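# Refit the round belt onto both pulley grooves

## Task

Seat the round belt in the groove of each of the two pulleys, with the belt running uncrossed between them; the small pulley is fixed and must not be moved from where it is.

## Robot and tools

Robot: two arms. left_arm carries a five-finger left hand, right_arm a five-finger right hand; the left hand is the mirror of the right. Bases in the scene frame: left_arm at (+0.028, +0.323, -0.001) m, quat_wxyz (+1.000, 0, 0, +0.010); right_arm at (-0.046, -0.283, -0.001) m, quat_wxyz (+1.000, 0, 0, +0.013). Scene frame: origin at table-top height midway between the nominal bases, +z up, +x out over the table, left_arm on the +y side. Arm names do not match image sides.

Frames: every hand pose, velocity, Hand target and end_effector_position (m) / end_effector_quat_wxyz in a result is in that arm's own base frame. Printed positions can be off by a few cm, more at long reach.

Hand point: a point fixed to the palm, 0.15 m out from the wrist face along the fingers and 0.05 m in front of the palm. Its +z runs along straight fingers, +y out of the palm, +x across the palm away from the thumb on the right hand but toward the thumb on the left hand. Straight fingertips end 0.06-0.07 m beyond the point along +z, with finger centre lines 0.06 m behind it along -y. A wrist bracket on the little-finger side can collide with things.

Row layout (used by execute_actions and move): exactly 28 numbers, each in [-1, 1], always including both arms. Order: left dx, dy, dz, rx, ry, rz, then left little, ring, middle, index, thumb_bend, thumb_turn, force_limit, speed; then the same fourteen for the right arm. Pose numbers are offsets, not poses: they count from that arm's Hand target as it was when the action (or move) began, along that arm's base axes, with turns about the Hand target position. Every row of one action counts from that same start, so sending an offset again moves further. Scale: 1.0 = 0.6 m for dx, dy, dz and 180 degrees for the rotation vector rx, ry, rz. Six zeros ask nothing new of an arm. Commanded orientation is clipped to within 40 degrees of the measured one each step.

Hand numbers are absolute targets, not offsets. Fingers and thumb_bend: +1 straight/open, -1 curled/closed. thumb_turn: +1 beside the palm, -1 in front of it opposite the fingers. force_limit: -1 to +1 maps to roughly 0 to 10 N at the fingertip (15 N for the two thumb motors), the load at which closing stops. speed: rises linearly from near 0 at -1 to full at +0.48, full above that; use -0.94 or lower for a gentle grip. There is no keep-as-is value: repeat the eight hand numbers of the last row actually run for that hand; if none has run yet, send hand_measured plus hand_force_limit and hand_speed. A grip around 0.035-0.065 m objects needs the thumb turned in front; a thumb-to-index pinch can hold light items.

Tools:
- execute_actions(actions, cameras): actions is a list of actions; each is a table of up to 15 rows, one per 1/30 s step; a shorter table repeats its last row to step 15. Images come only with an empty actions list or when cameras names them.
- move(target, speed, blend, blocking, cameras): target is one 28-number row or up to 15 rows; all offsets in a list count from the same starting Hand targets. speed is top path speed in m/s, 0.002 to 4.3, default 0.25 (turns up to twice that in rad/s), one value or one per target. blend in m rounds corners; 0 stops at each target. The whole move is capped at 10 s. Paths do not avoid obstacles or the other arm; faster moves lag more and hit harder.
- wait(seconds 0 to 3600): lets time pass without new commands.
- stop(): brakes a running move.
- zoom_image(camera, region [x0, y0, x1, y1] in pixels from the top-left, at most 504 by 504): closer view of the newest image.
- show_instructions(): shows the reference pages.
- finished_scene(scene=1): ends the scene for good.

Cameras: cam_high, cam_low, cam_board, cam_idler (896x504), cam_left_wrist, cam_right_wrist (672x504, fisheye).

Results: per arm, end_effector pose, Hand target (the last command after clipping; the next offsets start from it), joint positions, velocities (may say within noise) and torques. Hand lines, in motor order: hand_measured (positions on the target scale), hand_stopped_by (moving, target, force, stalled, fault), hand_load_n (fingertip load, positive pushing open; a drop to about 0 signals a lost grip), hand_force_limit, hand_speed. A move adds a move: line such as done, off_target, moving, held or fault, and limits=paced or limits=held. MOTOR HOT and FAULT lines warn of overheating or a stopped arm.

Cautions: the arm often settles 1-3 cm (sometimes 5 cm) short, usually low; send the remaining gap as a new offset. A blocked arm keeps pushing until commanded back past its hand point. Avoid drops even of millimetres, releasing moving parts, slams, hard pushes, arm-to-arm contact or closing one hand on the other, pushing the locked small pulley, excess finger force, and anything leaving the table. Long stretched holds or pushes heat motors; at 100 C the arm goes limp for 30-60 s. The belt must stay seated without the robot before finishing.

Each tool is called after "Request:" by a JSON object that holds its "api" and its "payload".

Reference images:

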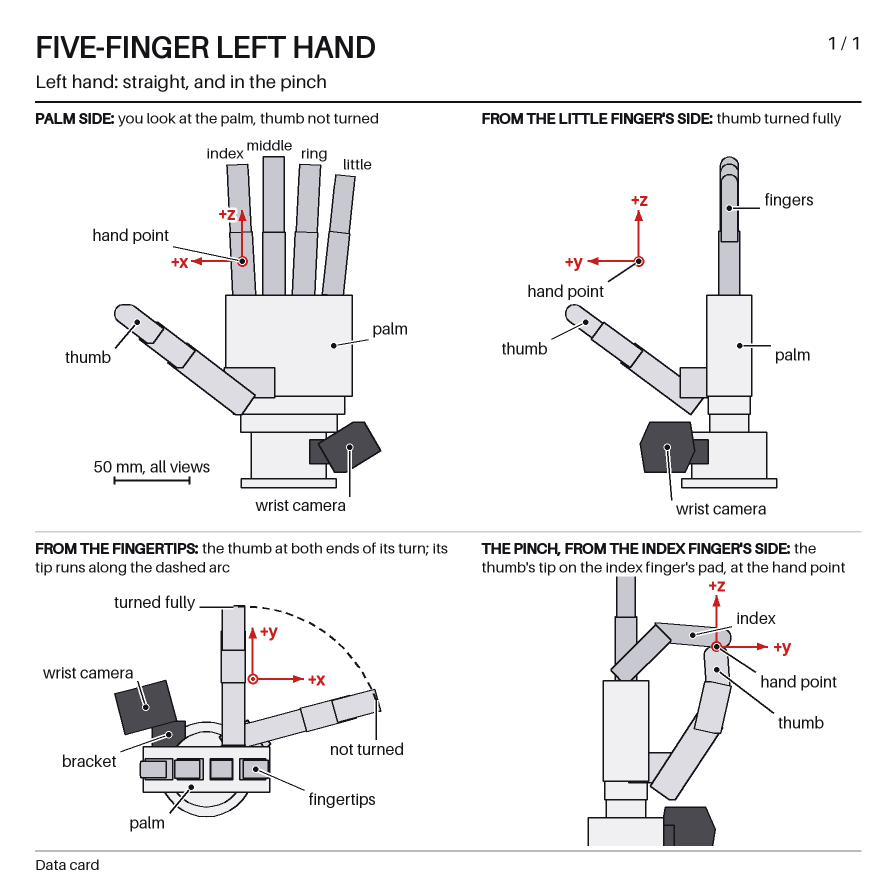

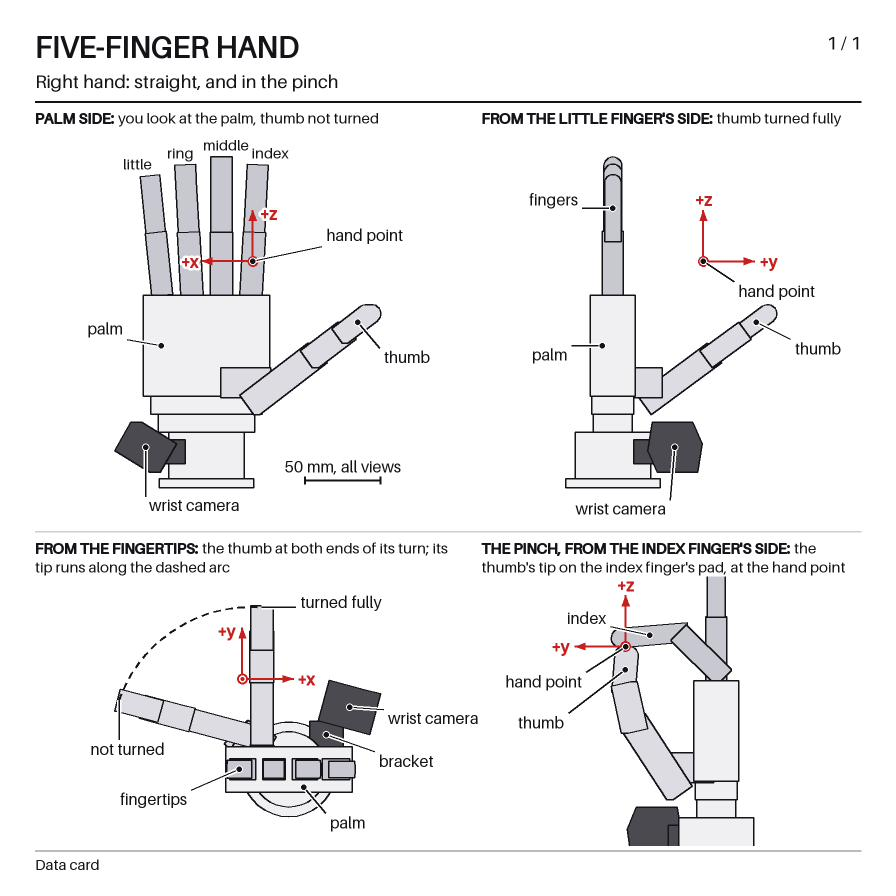

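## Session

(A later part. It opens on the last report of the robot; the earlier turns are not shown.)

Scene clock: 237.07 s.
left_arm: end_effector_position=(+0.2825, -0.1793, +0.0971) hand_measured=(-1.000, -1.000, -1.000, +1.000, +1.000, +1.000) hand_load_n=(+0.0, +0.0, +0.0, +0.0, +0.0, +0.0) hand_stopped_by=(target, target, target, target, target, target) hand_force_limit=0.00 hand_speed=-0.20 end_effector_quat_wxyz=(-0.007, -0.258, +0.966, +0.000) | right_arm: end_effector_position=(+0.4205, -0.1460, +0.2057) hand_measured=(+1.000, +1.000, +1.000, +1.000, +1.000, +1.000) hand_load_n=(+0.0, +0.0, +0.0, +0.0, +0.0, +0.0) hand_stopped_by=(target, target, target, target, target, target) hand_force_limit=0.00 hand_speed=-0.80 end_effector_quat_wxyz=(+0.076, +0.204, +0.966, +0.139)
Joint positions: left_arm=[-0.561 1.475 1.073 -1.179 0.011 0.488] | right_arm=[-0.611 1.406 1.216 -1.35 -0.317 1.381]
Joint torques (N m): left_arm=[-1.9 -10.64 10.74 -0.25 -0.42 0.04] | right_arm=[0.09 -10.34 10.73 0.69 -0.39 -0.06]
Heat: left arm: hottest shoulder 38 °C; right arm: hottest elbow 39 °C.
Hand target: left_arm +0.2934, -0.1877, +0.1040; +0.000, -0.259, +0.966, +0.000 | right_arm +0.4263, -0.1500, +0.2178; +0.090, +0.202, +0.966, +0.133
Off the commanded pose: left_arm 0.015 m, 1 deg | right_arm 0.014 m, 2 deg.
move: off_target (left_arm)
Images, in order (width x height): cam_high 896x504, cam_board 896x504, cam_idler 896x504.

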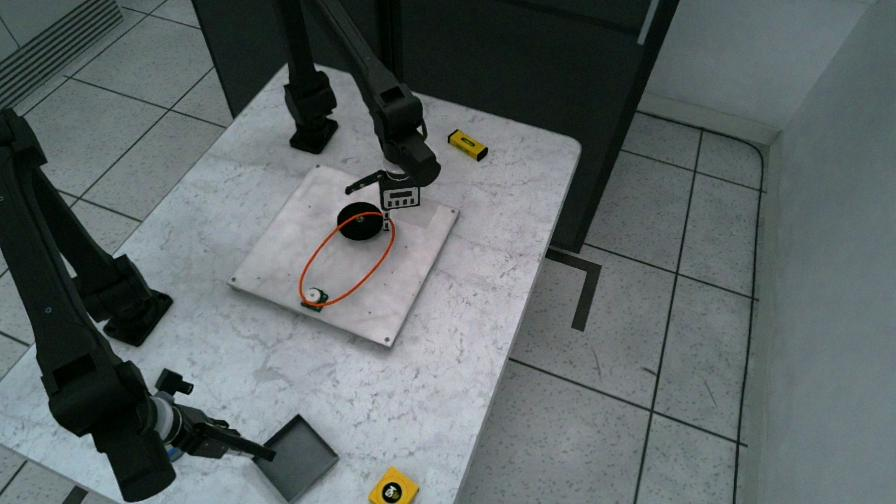

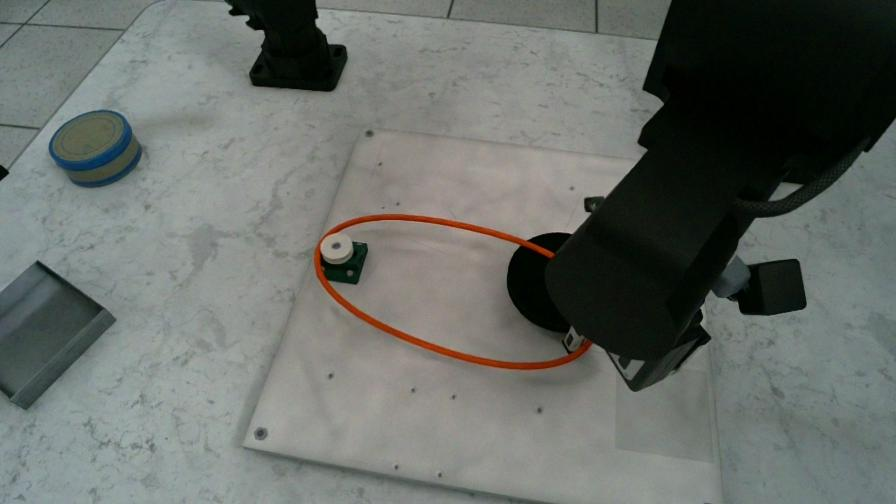

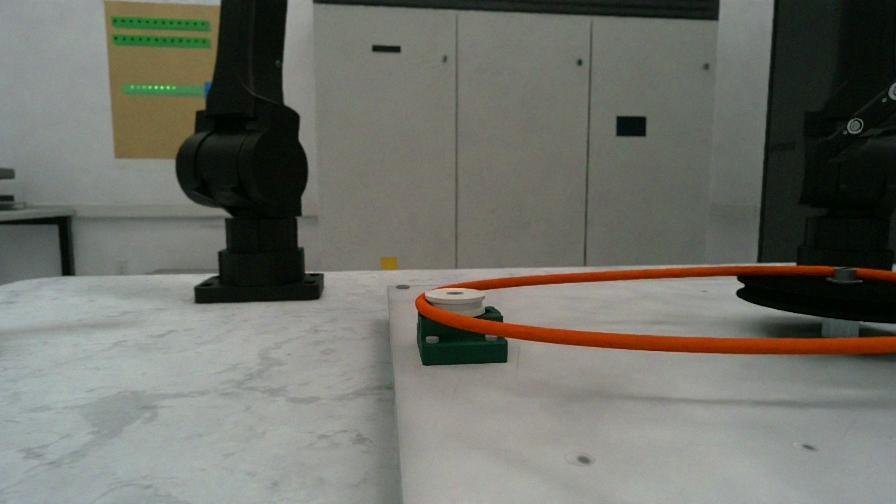

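Request:
{"api": "move", "payload": {"target": [0.0293,0.0762,-0.028,-0.0814,-0.0218,-0.1656,-1,-1,-1,1,1,1,0,-0.2,0,0,0,0,0,0,1,1,1,1,1,1,0,-0.8], "speed": 0.08, "cameras": ["cam_idler","cam_board","cam_high","cam_left_wrist"]}}

Request:
{"api": "zoom_image", "payload": {"camera": "cam_high", "region": [290, 170, 442, 320]}}

Scene clock: 246.73 s.
left_arm: end_effector_position=(+0.3106, -0.1540, +0.0891) hand_measured=(-1.000, -1.000, -1.000, +1.000, +1.000, +1.000) hand_load_n=(+0.0, +0.0, +0.5, +0.0, +0.0, +0.0) hand_stopped_by=(target, target, target, target, target, target) hand_force_limit=0.00 hand_speed=-0.20 end_effector_quat_wxyz=(-0.003, +0.002, +0.991, -0.134) | right_arm: end_effector_position=(+0.4205, -0.1460, +0.2057) hand_measured=(+1.000, +1.000, +1.000, +1.000, +1.000, +1.000) hand_load_n=(+0.0, +0.0, +0.0, +0.0, +0.0, +0.0) hand_stopped_by=(target, target, target, target, target, target) hand_force_limit=0.00 hand_speed=-0.80 end_effector_quat_wxyz=(+0.076, +0.204, +0.966, +0.139)
Joint positions: left_arm=[-0.437 1.385 0.983 -1.058 0.246 1.124] | right_arm=[-0.611 1.406 1.216 -1.35 -0.317 1.381]
Joint torques (N m): left_arm=[0.38 -11.81 6.87 0.58 -0.06 0.33] | right_arm=[0.03 -10.4 10.7 0.7 -0.38 -0.07]
Heat: left arm: hottest shoulder 38 °C; right arm: hottest elbow 39 °C.
Hand target: left_arm +0.3109, -0.1420, +0.0872; +0.000, -0.001, +0.991, -0.131 | right_arm +0.4263, -0.1500, +0.2178; +0.090, +0.202, +0.966, +0.133
Off the commanded pose: left_arm 0.012 m, 1 deg | right_arm 0.014 m, 2 deg.
move: off_target (left_arm)
Images, in order (width x height): cam_high 896x504, cam_board 896x504, cam_idler 896x504, cam_left_wrist 672x504.

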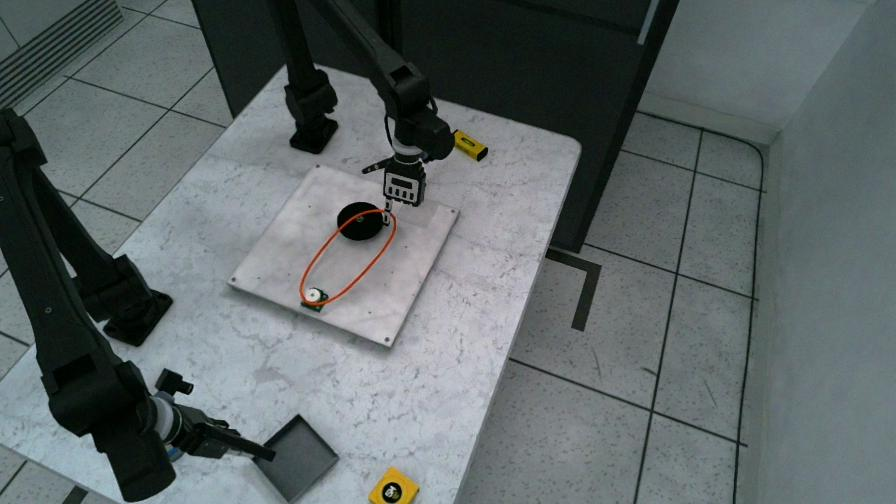

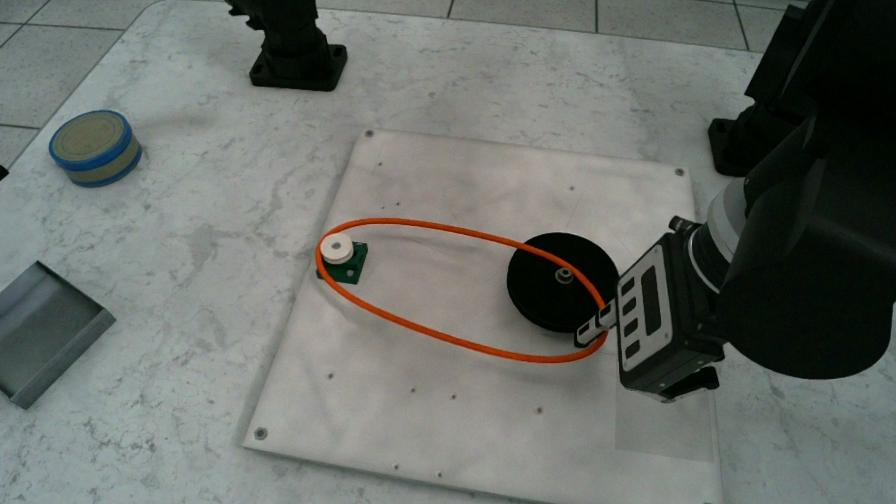

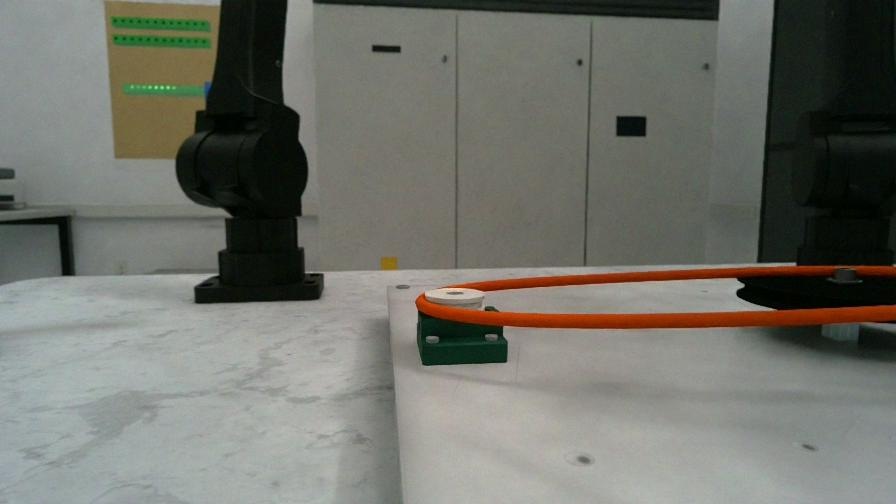

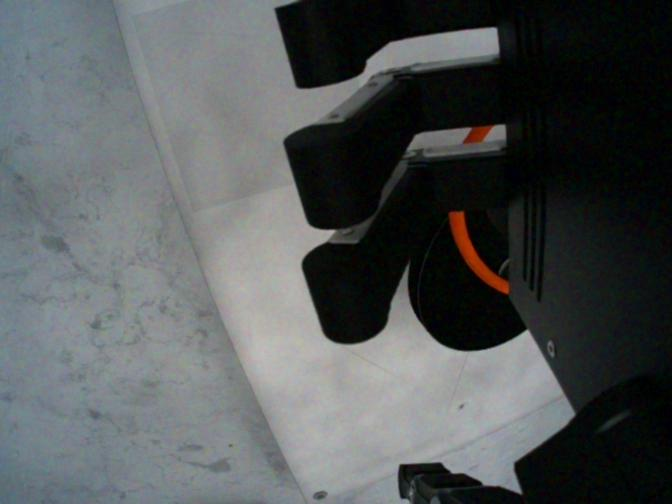

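Scaled by 3.316 from the camera's image (finer frame: 1280x720).

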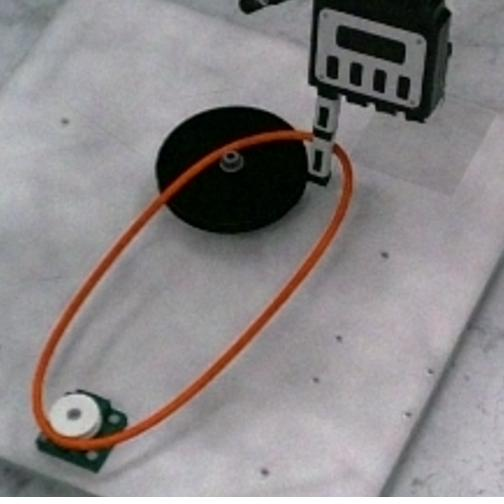

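Request:
{"api": "zoom_image", "payload": {"camera": "cam_board", "region": [480, 210, 660, 390]}}

Scaled by 2.800 from the camera's image (finer frame: 1280x720).

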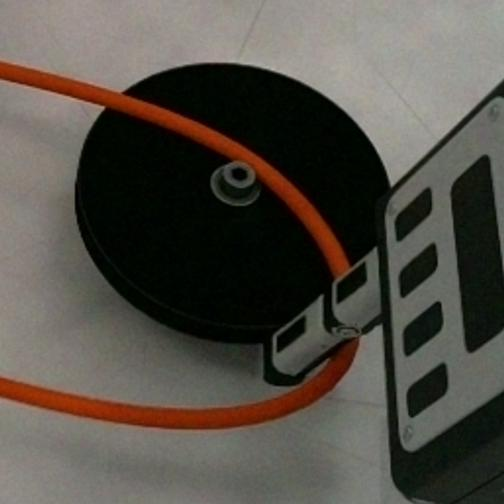

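Request:
{"api": "move", "payload": {"target": [0,0,-0.02,0,0,0,-1,-1,-1,1,1,1,0,-0.2,0,0,0,0,0,0,1,1,1,1,1,1,0,-0.8], "speed": 0.08, "cameras": ["cam_idler","cam_board"]}}

Request:
{"api": "zoom_image", "payload": {"camera": "cam_board", "region": [480, 210, 660, 390]}}

Request:
{"api": "zoom_image", "payload": {"camera": "cam_idler", "region": [700, 230, 896, 360]}}

Scene clock: 259.40 s.
left_arm: end_effector_position=(+0.3107, -0.1546, +0.0821) hand_measured=(-1.000, -1.000, -1.000, +1.000, +1.000, +1.000) hand_load_n=(+0.5, +0.0, +0.0, +0.0, +0.0, +0.0) hand_stopped_by=(target, target, target, target, target, target) hand_force_limit=0.00 hand_speed=-0.20 end_effector_quat_wxyz=(+0.002, +0.003, +0.990, -0.138) | right_arm: end_effector_position=(+0.4205, -0.1460, +0.2057) hand_measured=(+1.000, +1.000, +1.000, +1.000, +1.000, +1.000) hand_load_n=(+0.0, +0.0, +0.0, +0.0, +0.0, +0.0) hand_stopped_by=(target, target, target, target, target, target) hand_force_limit=0.00 hand_speed=-0.80 end_effector_quat_wxyz=(+0.076, +0.204, +0.966, +0.139)
Joint positions: left_arm=[-0.437 1.385 0.964 -1.028 0.249 1.124] | right_arm=[-0.611 1.406 1.216 -1.35 -0.317 1.381]
Joint torques (N m): left_arm=[0.32 -10.64 6.72 0.7 -0.19 0.34] | right_arm=[0.09 -10.52 10.7 0.72 -0.4 -0.05]
Heat: left arm: hottest shoulder 38 °C; right arm: hottest elbow 39 °C.
Hand target: left_arm +0.3109, -0.1419, +0.0751; +0.000, -0.001, +0.991, -0.130 | right_arm +0.4263, -0.1500, +0.2178; +0.090, +0.202, +0.966, +0.133
Off the commanded pose: left_arm 0.014 m, 1 deg | right_arm 0.014 m, 2 deg.
move: off_target (left_arm)
Images, in order (width x height): cam_board 896x504, cam_idler 896x504.

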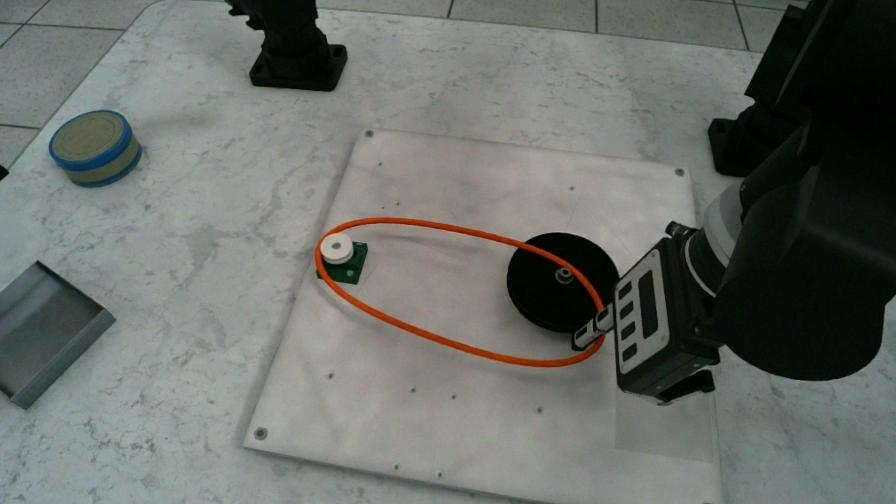

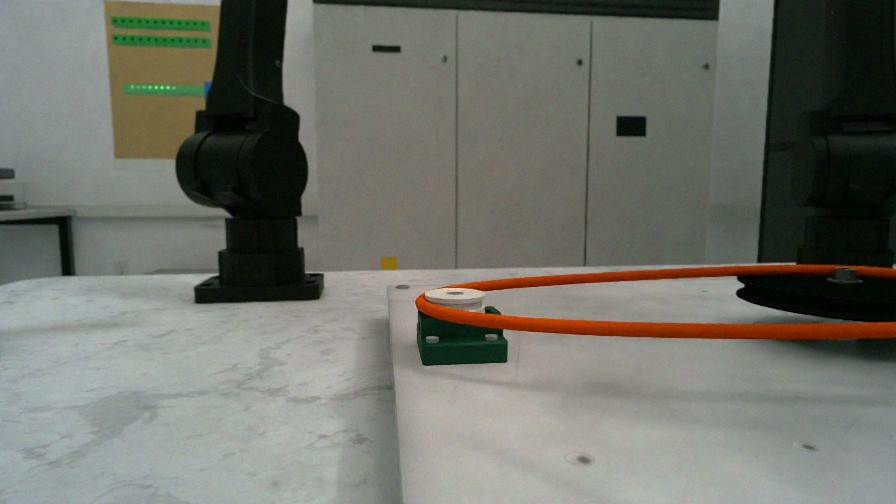

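Scaled by 2.800 from the camera's image (finer frame: 1280x720).

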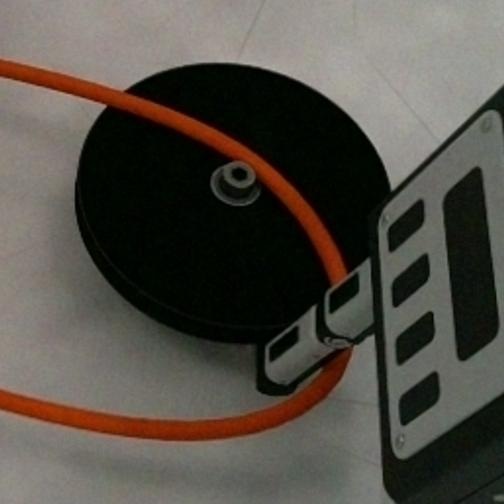

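Scaled by 2.571 from the camera's image (finer frame: 1280x720).

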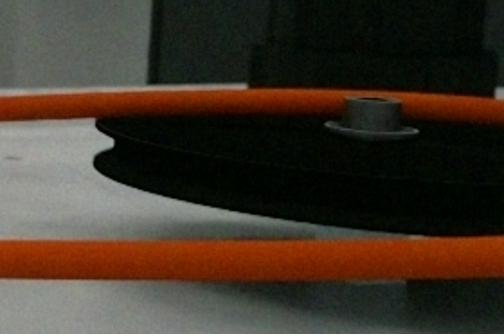

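Request:
{"api": "move", "payload": {"target": [-0.038,0.0637,0,0,0,0,-1,-1,-1,1,1,1,0,-0.2,0,0,0,0,0,0,1,1,1,1,1,1,0,-0.8], "speed": 0.08, "cameras": ["cam_idler","cam_board"]}}

Request:
{"api": "zoom_image", "payload": {"camera": "cam_board", "region": [480, 210, 660, 390]}}

Request:
{"api": "zoom_image", "payload": {"camera": "cam_idler", "region": [700, 230, 896, 360]}}

Scene clock: 264.57 s.
left_arm: end_effector_position=(+0.2919, -0.1264, +0.0778) hand_measured=(-1.000, -1.000, -1.000, +1.000, +1.000, +1.000) hand_load_n=(+0.0, +0.0, +0.0, +0.0, +0.0, +0.0) hand_stopped_by=(target, target, target, target, target, target) hand_force_limit=0.00 hand_speed=-0.20 end_effector_quat_wxyz=(+0.003, +0.006, +0.989, -0.147) | right_arm: end_effector_position=(+0.4205, -0.1460, +0.2057) hand_measured=(+1.000, +1.000, +1.000, +1.000, +1.000, +1.000) hand_load_n=(+0.0, +0.0, +0.0, +0.0, +0.0, +0.0) hand_stopped_by=(target, target, target, target, target, target) hand_force_limit=0.00 hand_speed=-0.80 end_effector_quat_wxyz=(+0.076, +0.204, +0.966, +0.139)
Joint positions: left_arm=[-0.378 1.309 0.88 -1.025 0.272 1.19] | right_arm=[-0.611 1.406 1.216 -1.35 -0.317 1.381]
Joint torques (N m): left_arm=[1.49 -10.34 6.63 -0.35 -0.82 0.46] | right_arm=[0.15 -10.4 10.66 0.7 -0.39 -0.07]
Heat: left arm: hottest shoulder 38 °C; right arm: hottest elbow 39 °C.
Hand target: left_arm +0.2881, -0.1037, +0.0751; +0.000, +0.000, +0.991, -0.131 | right_arm +0.4263, -0.1500, +0.2178; +0.090, +0.202, +0.966, +0.133
Off the commanded pose: left_arm 0.023 m, 2 deg | right_arm 0.014 m, 2 deg.
move: off_target (left_arm)
Images, in order (width x height): cam_board 896x504, cam_idler 896x504.

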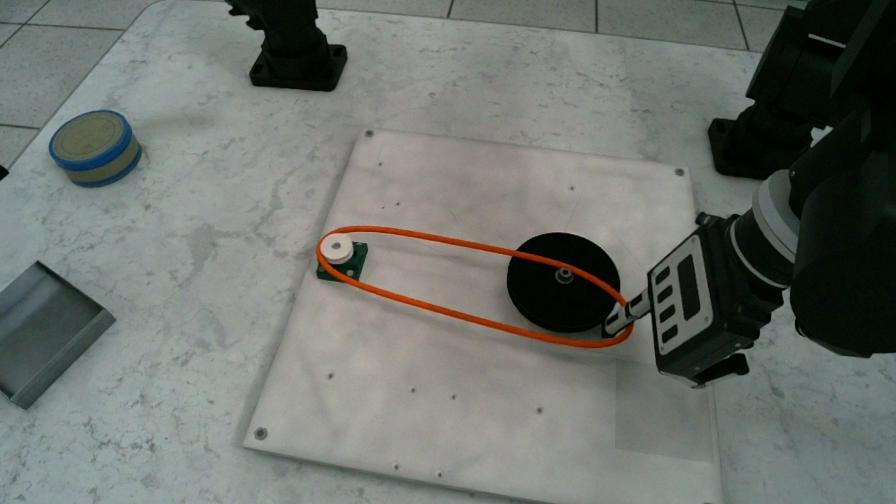

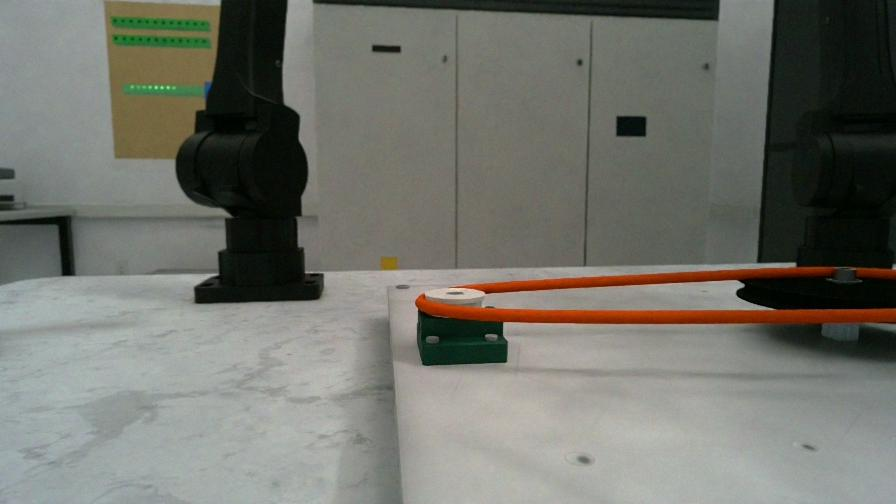

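Scaled by 2.800 from the camera's image (finer frame: 1280x720).

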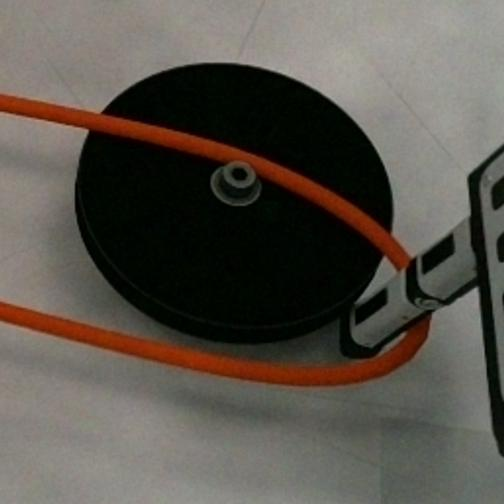

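Scaled by 2.571 from the camera's image (finer frame: 1280x720).

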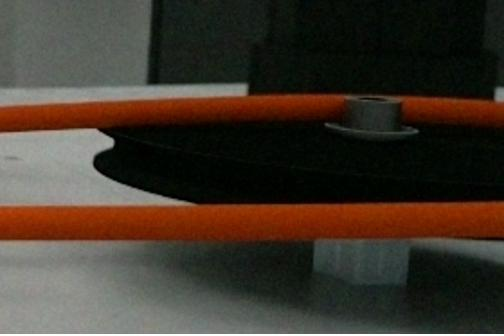

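Request:
{"api": "move", "payload": {"target": [-0.008,0.025,0,0,0,0,-1,-1,-1,1,1,1,0,-0.2,0,0,0,0,0,0,1,1,1,1,1,1,0,-0.8], "speed": 0.08, "cameras": ["cam_idler","cam_board"]}}

Request:
{"api": "zoom_image", "payload": {"camera": "cam_board", "region": [480, 210, 660, 390]}}

Request:
{"api": "zoom_image", "payload": {"camera": "cam_idler", "region": [700, 230, 896, 360]}}

Scene clock: 272.53 s.
left_arm: end_effector_position=(+0.2850, -0.1198, +0.0770) hand_measured=(-1.000, -1.000, -1.000, +1.000, +1.000, +1.000) hand_load_n=(+0.0, +0.0, +0.0, +0.5, +0.0, +0.0) hand_stopped_by=(target, target, target, target, target, target) hand_force_limit=0.00 hand_speed=-0.20 end_effector_quat_wxyz=(+0.000, +0.009, +0.988, -0.155) | right_arm: end_effector_position=(+0.4205, -0.1460, +0.2057) hand_measured=(+1.000, +1.000, +1.000, +1.000, +1.000, +1.000) hand_load_n=(+0.0, +0.0, +0.0, +0.0, +0.0, +0.0) hand_stopped_by=(target, target, target, target, target, target) hand_force_limit=0.00 hand_speed=-0.80 end_effector_quat_wxyz=(+0.076, +0.204, +0.966, +0.139)
Joint positions: left_arm=[-0.357 1.288 0.858 -1.031 0.292 1.216] | right_arm=[-0.611 1.406 1.216 -1.35 -0.317 1.381]
Joint torques (N m): left_arm=[2.49 -10.17 6.67 -0.62 -1.53 0.56] | right_arm=[0.15 -10.4 10.7 0.72 -0.39 -0.06]
Heat: left arm: hottest shoulder 38 °C; right arm: hottest elbow 39 °C.
Hand target: left_arm +0.2833, -0.0887, +0.0751; +0.000, +0.000, +0.991, -0.131 | right_arm +0.4263, -0.1500, +0.2178; +0.090, +0.202, +0.966, +0.133
Off the commanded pose: left_arm 0.031 m, 3 deg | right_arm 0.014 m, 2 deg.
move: off_target (left_arm)
Images, in order (width x height): cam_board 896x504, cam_idler 896x504.

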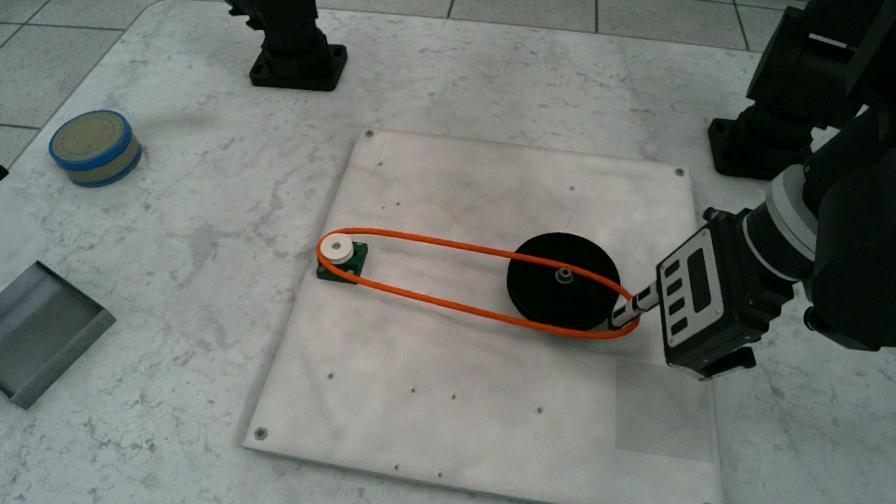

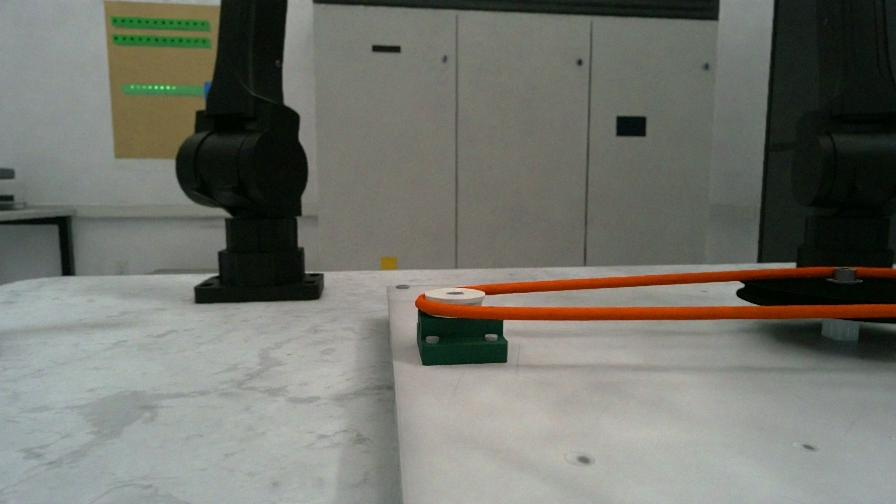

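Scaled by 2.800 from the camera's image (finer frame: 1280x720).

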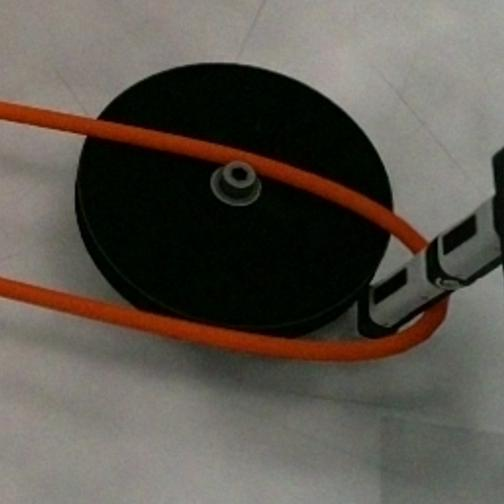

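Scaled by 2.571 from the camera's image (finer frame: 1280x720).

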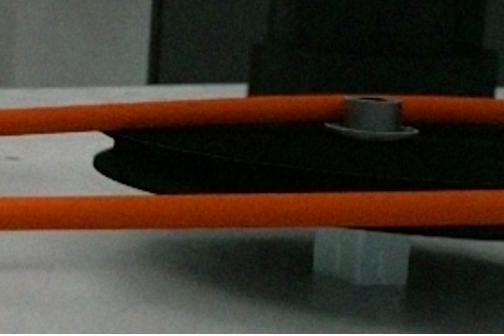

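Request:
{"api": "move", "payload": {"target": [0.002,0.02,-0.004,0,0,0,-1,-1,-1,1,1,1,0,-0.2,0,0,0,0,0,0,1,1,1,1,1,1,0,-0.8], "speed": 0.08, "cameras": ["cam_idler","cam_board"]}}

Request:
{"api": "zoom_image", "payload": {"camera": "cam_board", "region": [480, 210, 660, 390]}}

Request:
{"api": "zoom_image", "payload": {"camera": "cam_idler", "region": [700, 230, 896, 360]}}

Scene clock: 279.10 s.
left_arm: end_effector_position=(+0.2843, -0.1171, +0.0762) hand_measured=(-1.000, -1.000, -1.000, +1.000, +1.000, +1.000) hand_load_n=(+0.0, +0.5, +0.0, +0.5, +0.0, +0.0) hand_stopped_by=(target, target, target, target, target, target) hand_force_limit=0.00 hand_speed=-0.20 end_effector_quat_wxyz=(-0.002, +0.011, +0.986, -0.164) | right_arm: end_effector_position=(+0.4205, -0.1460, +0.2057) hand_measured=(+1.000, +1.000, +1.000, +1.000, +1.000, +1.000) hand_load_n=(+0.5, +0.0, +0.0, +0.0, +0.0, +0.0) hand_stopped_by=(target, target, target, target, target, target) hand_force_limit=0.00 hand_speed=-0.80 end_effector_quat_wxyz=(+0.076, +0.204, +0.966, +0.139)
Joint positions: left_arm=[-0.339 1.285 0.852 -1.033 0.313 1.237] | right_arm=[-0.611 1.406 1.216 -1.35 -0.317 1.381]
Joint torques (N m): left_arm=[3.55 -9.99 6.5 -0.7 -2.34 0.7] | right_arm=[-0.03 -10.58 10.69 0.7 -0.4 -0.06]
Heat: left arm: hottest shoulder 38 °C; right arm: hottest elbow 39 °C.
Hand target: left_arm +0.2846, -0.0767, +0.0728; +0.000, +0.000, +0.991, -0.131 | right_arm +0.4263, -0.1500, +0.2178; +0.090, +0.202, +0.966, +0.133
Off the commanded pose: left_arm 0.040 m, 4 deg | right_arm 0.014 m, 2 deg.
move: off_target (left_arm)
Images, in order (width x height): cam_board 896x504, cam_idler 896x504.

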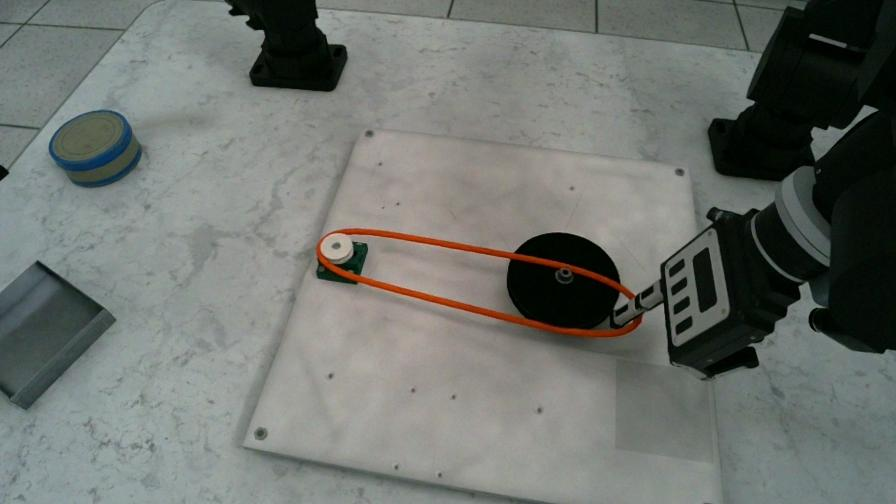

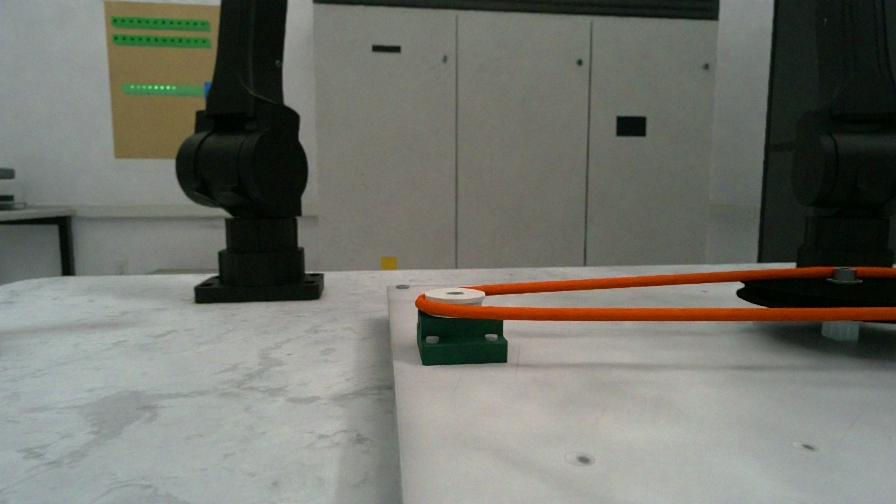

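Scaled by 2.800 from the camera's image (finer frame: 1280x720).

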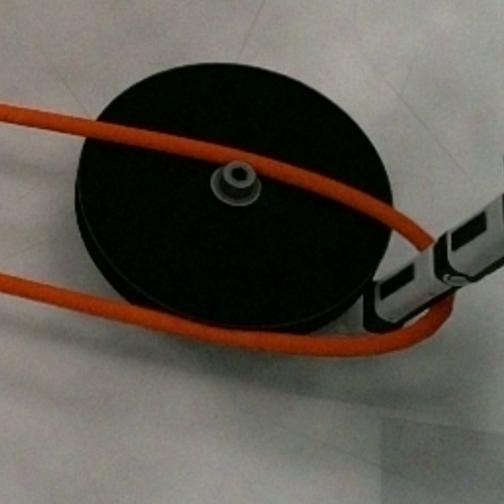

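Scaled by 2.571 from the camera's image (finer frame: 1280x720).

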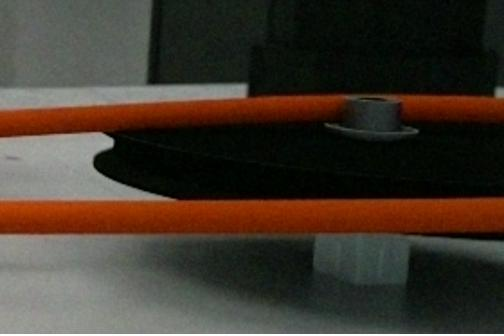

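Request:
{"api": "move", "payload": {"target": [-0.03,0.008,0,0,0,0,-1,-1,-1,1,1,1,0,-0.2,0,0,0,0,0,0,1,1,1,1,1,1,0,-0.8], "speed": 0.06, "cameras": ["cam_idler","cam_board"]}}

Request:
{"api": "zoom_image", "payload": {"camera": "cam_board", "region": [480, 210, 660, 390]}}

Request:
{"api": "zoom_image", "payload": {"camera": "cam_idler", "region": [700, 230, 896, 360]}}

Scene clock: 351.27 s.
left_arm: end_effector_position=(+0.2739, -0.1133, +0.0766) hand_measured=(-1.000, -1.000, -1.000, +1.000, +1.000, +1.000) hand_load_n=(+0.0, +0.0, +0.0, +0.5, +0.0, +0.0) hand_stopped_by=(target, target, target, target, target, target) hand_force_limit=0.00 hand_speed=-0.20 end_effector_quat_wxyz=(+0.002, +0.012, +0.986, -0.166) | right_arm: end_effector_position=(+0.4205, -0.1460, +0.2057) hand_measured=(+1.000, +1.000, +1.000, +1.000, +1.000, +1.000) hand_load_n=(-0.5, -0.5, +0.0, +0.0, -0.5, +0.0) hand_stopped_by=(target, target, target, target, target, target) hand_force_limit=0.00 hand_speed=-0.80 end_effector_quat_wxyz=(+0.076, +0.204, +0.966, +0.139)
Joint positions: left_arm=[-0.339 1.245 0.82 -1.03 0.313 1.237] | right_arm=[-0.611 1.406 1.216 -1.35 -0.317 1.381]
Joint torques (N m): left_arm=[3.37 -10.29 5.78 -1.09 -2.32 0.67] | right_arm=[0.15 -10.58 10.7 0.7 -0.4 -0.06]
Heat: left arm: hottest shoulder 38 °C; right arm: hottest elbow 40 °C.
Hand target: left_arm +0.2666, -0.0719, +0.0728; +0.000, -0.001, +0.991, -0.131 | right_arm +0.4263, -0.1500, +0.2178; +0.090, +0.202, +0.966, +0.133
Off the commanded pose: left_arm 0.042 m, 4 deg | right_arm 0.014 m, 2 deg.
move: off_target (left_arm)
Images, in order (width x height): cam_board 896x504, cam_idler 896x504.

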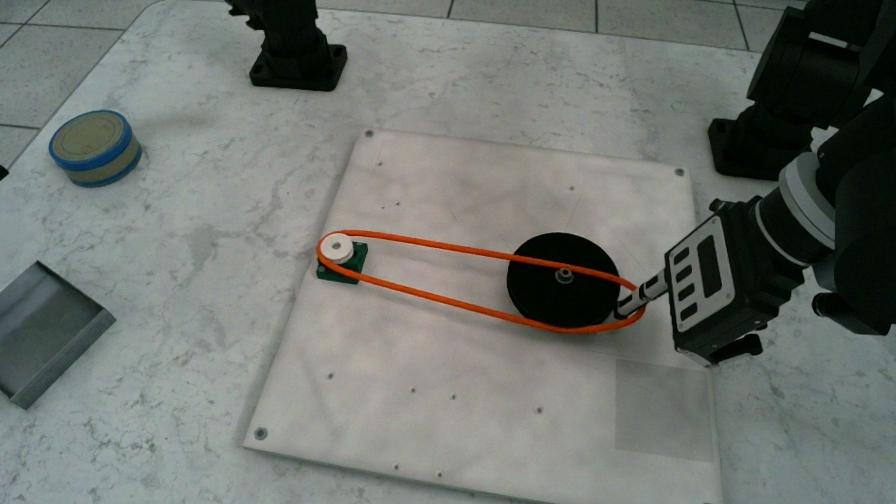

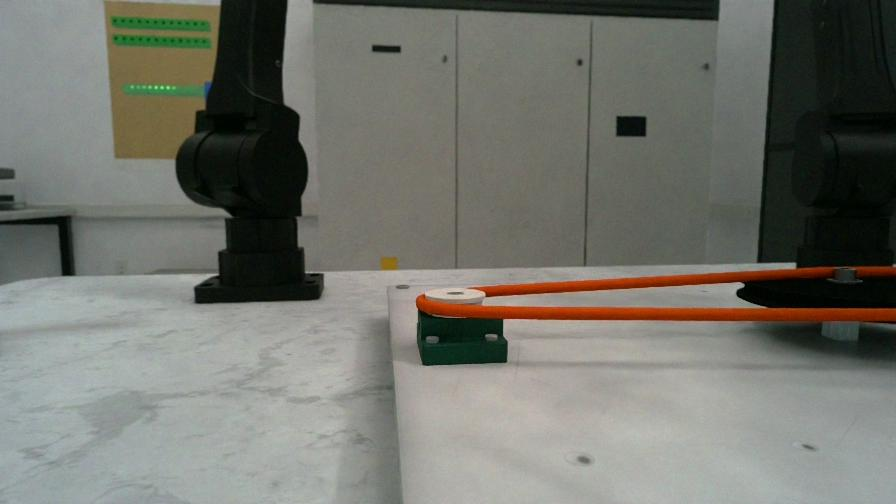

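Scaled by 2.800 from the camera's image (finer frame: 1280x720).

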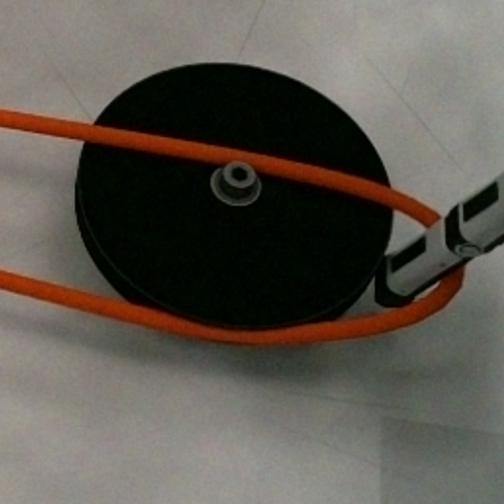

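Scaled by 2.571 from the camera's image (finer frame: 1280x720).

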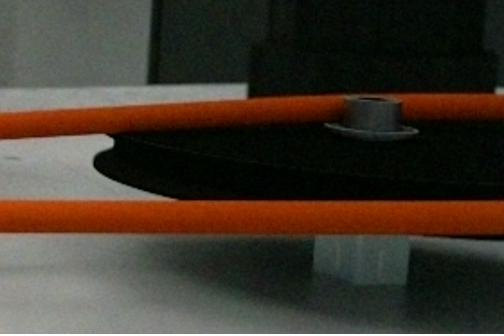

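Request:
{"api": "move", "payload": {"target": [-0.037,0.0,0,0,0,0,-1,-1,-1,1,1,1,0,-0.2,0,0,0,0,0,0,1,1,1,1,1,1,0,-0.8], "speed": 0.06, "cameras": ["cam_idler","cam_board"]}}

Request:
{"api": "zoom_image", "payload": {"camera": "cam_board", "region": [480, 210, 660, 390]}}

Request:
{"api": "zoom_image", "payload": {"camera": "cam_idler", "region": [700, 230, 896, 360]}}

Scene clock: 356.80 s.
left_arm: end_effector_position=(+0.2667, -0.1118, +0.0823) hand_measured=(-1.000, -1.000, -1.000, +1.000, +1.000, +1.000) hand_load_n=(+0.0, +0.5, +0.0, +0.5, +0.0, +0.0) hand_stopped_by=(target, target, target, target, target, target) hand_force_limit=0.00 hand_speed=-0.20 end_effector_quat_wxyz=(+0.023, +0.011, +0.984, -0.175) | right_arm: end_effector_position=(+0.4205, -0.1460, +0.2057) hand_measured=(+1.000, +1.000, +1.000, +1.000, +1.000, +1.000) hand_load_n=(+0.0, +0.0, -0.5, +0.0, +0.0, +0.0) hand_stopped_by=(target, target, target, target, target, target) hand_force_limit=0.00 hand_speed=-0.80 end_effector_quat_wxyz=(+0.076, +0.204, +0.966, +0.139)
Joint positions: left_arm=[-0.339 1.181 0.786 -1.014 0.316 1.23] | right_arm=[-0.611 1.406 1.216 -1.35 -0.317 1.381]
Joint torques (N m): left_arm=[1.85 -9.05 5.01 -2 -2.47 0.55] | right_arm=[0.15 -10.46 10.67 0.72 -0.39 -0.06]
Heat: left arm: hottest shoulder 38 °C; right arm: hottest elbow 40 °C.
Hand target: left_arm +0.2443, -0.0719, +0.0727; +0.000, -0.001, +0.991, -0.130 | right_arm +0.4263, -0.1500, +0.2178; +0.090, +0.202, +0.966, +0.133
Off the commanded pose: left_arm 0.047 m, 6 deg | right_arm 0.014 m, 2 deg.
move: off_target (left_arm)
Images, in order (width x height): cam_board 896x504, cam_idler 896x504.

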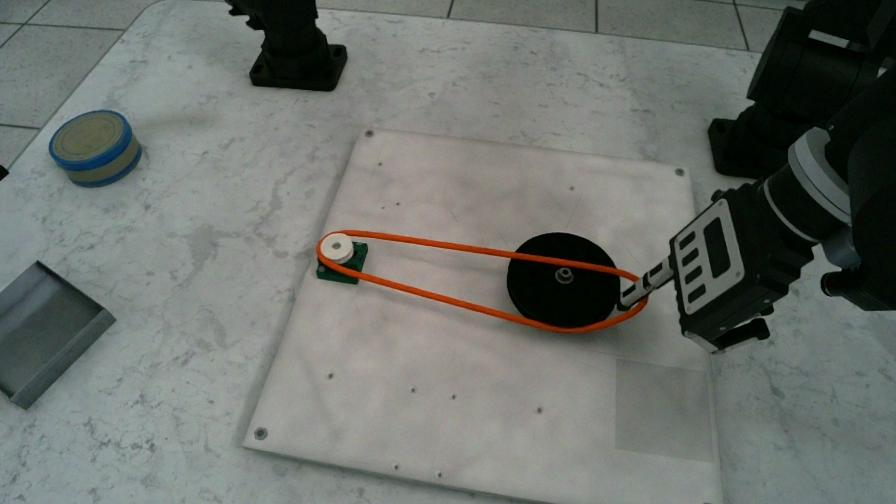

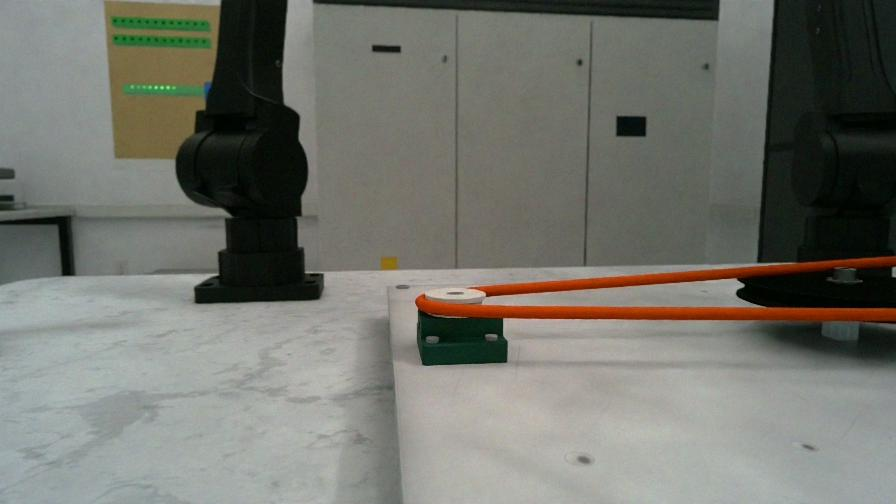

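Scaled by 2.800 from the camera's image (finer frame: 1280x720).

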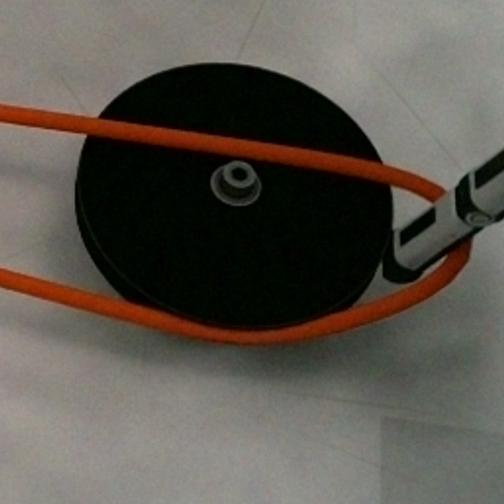

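Scaled by 2.571 from the camera's image (finer frame: 1280x720).

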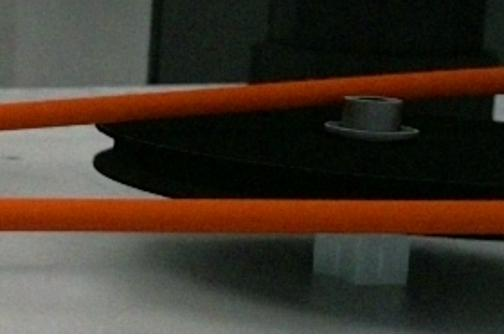

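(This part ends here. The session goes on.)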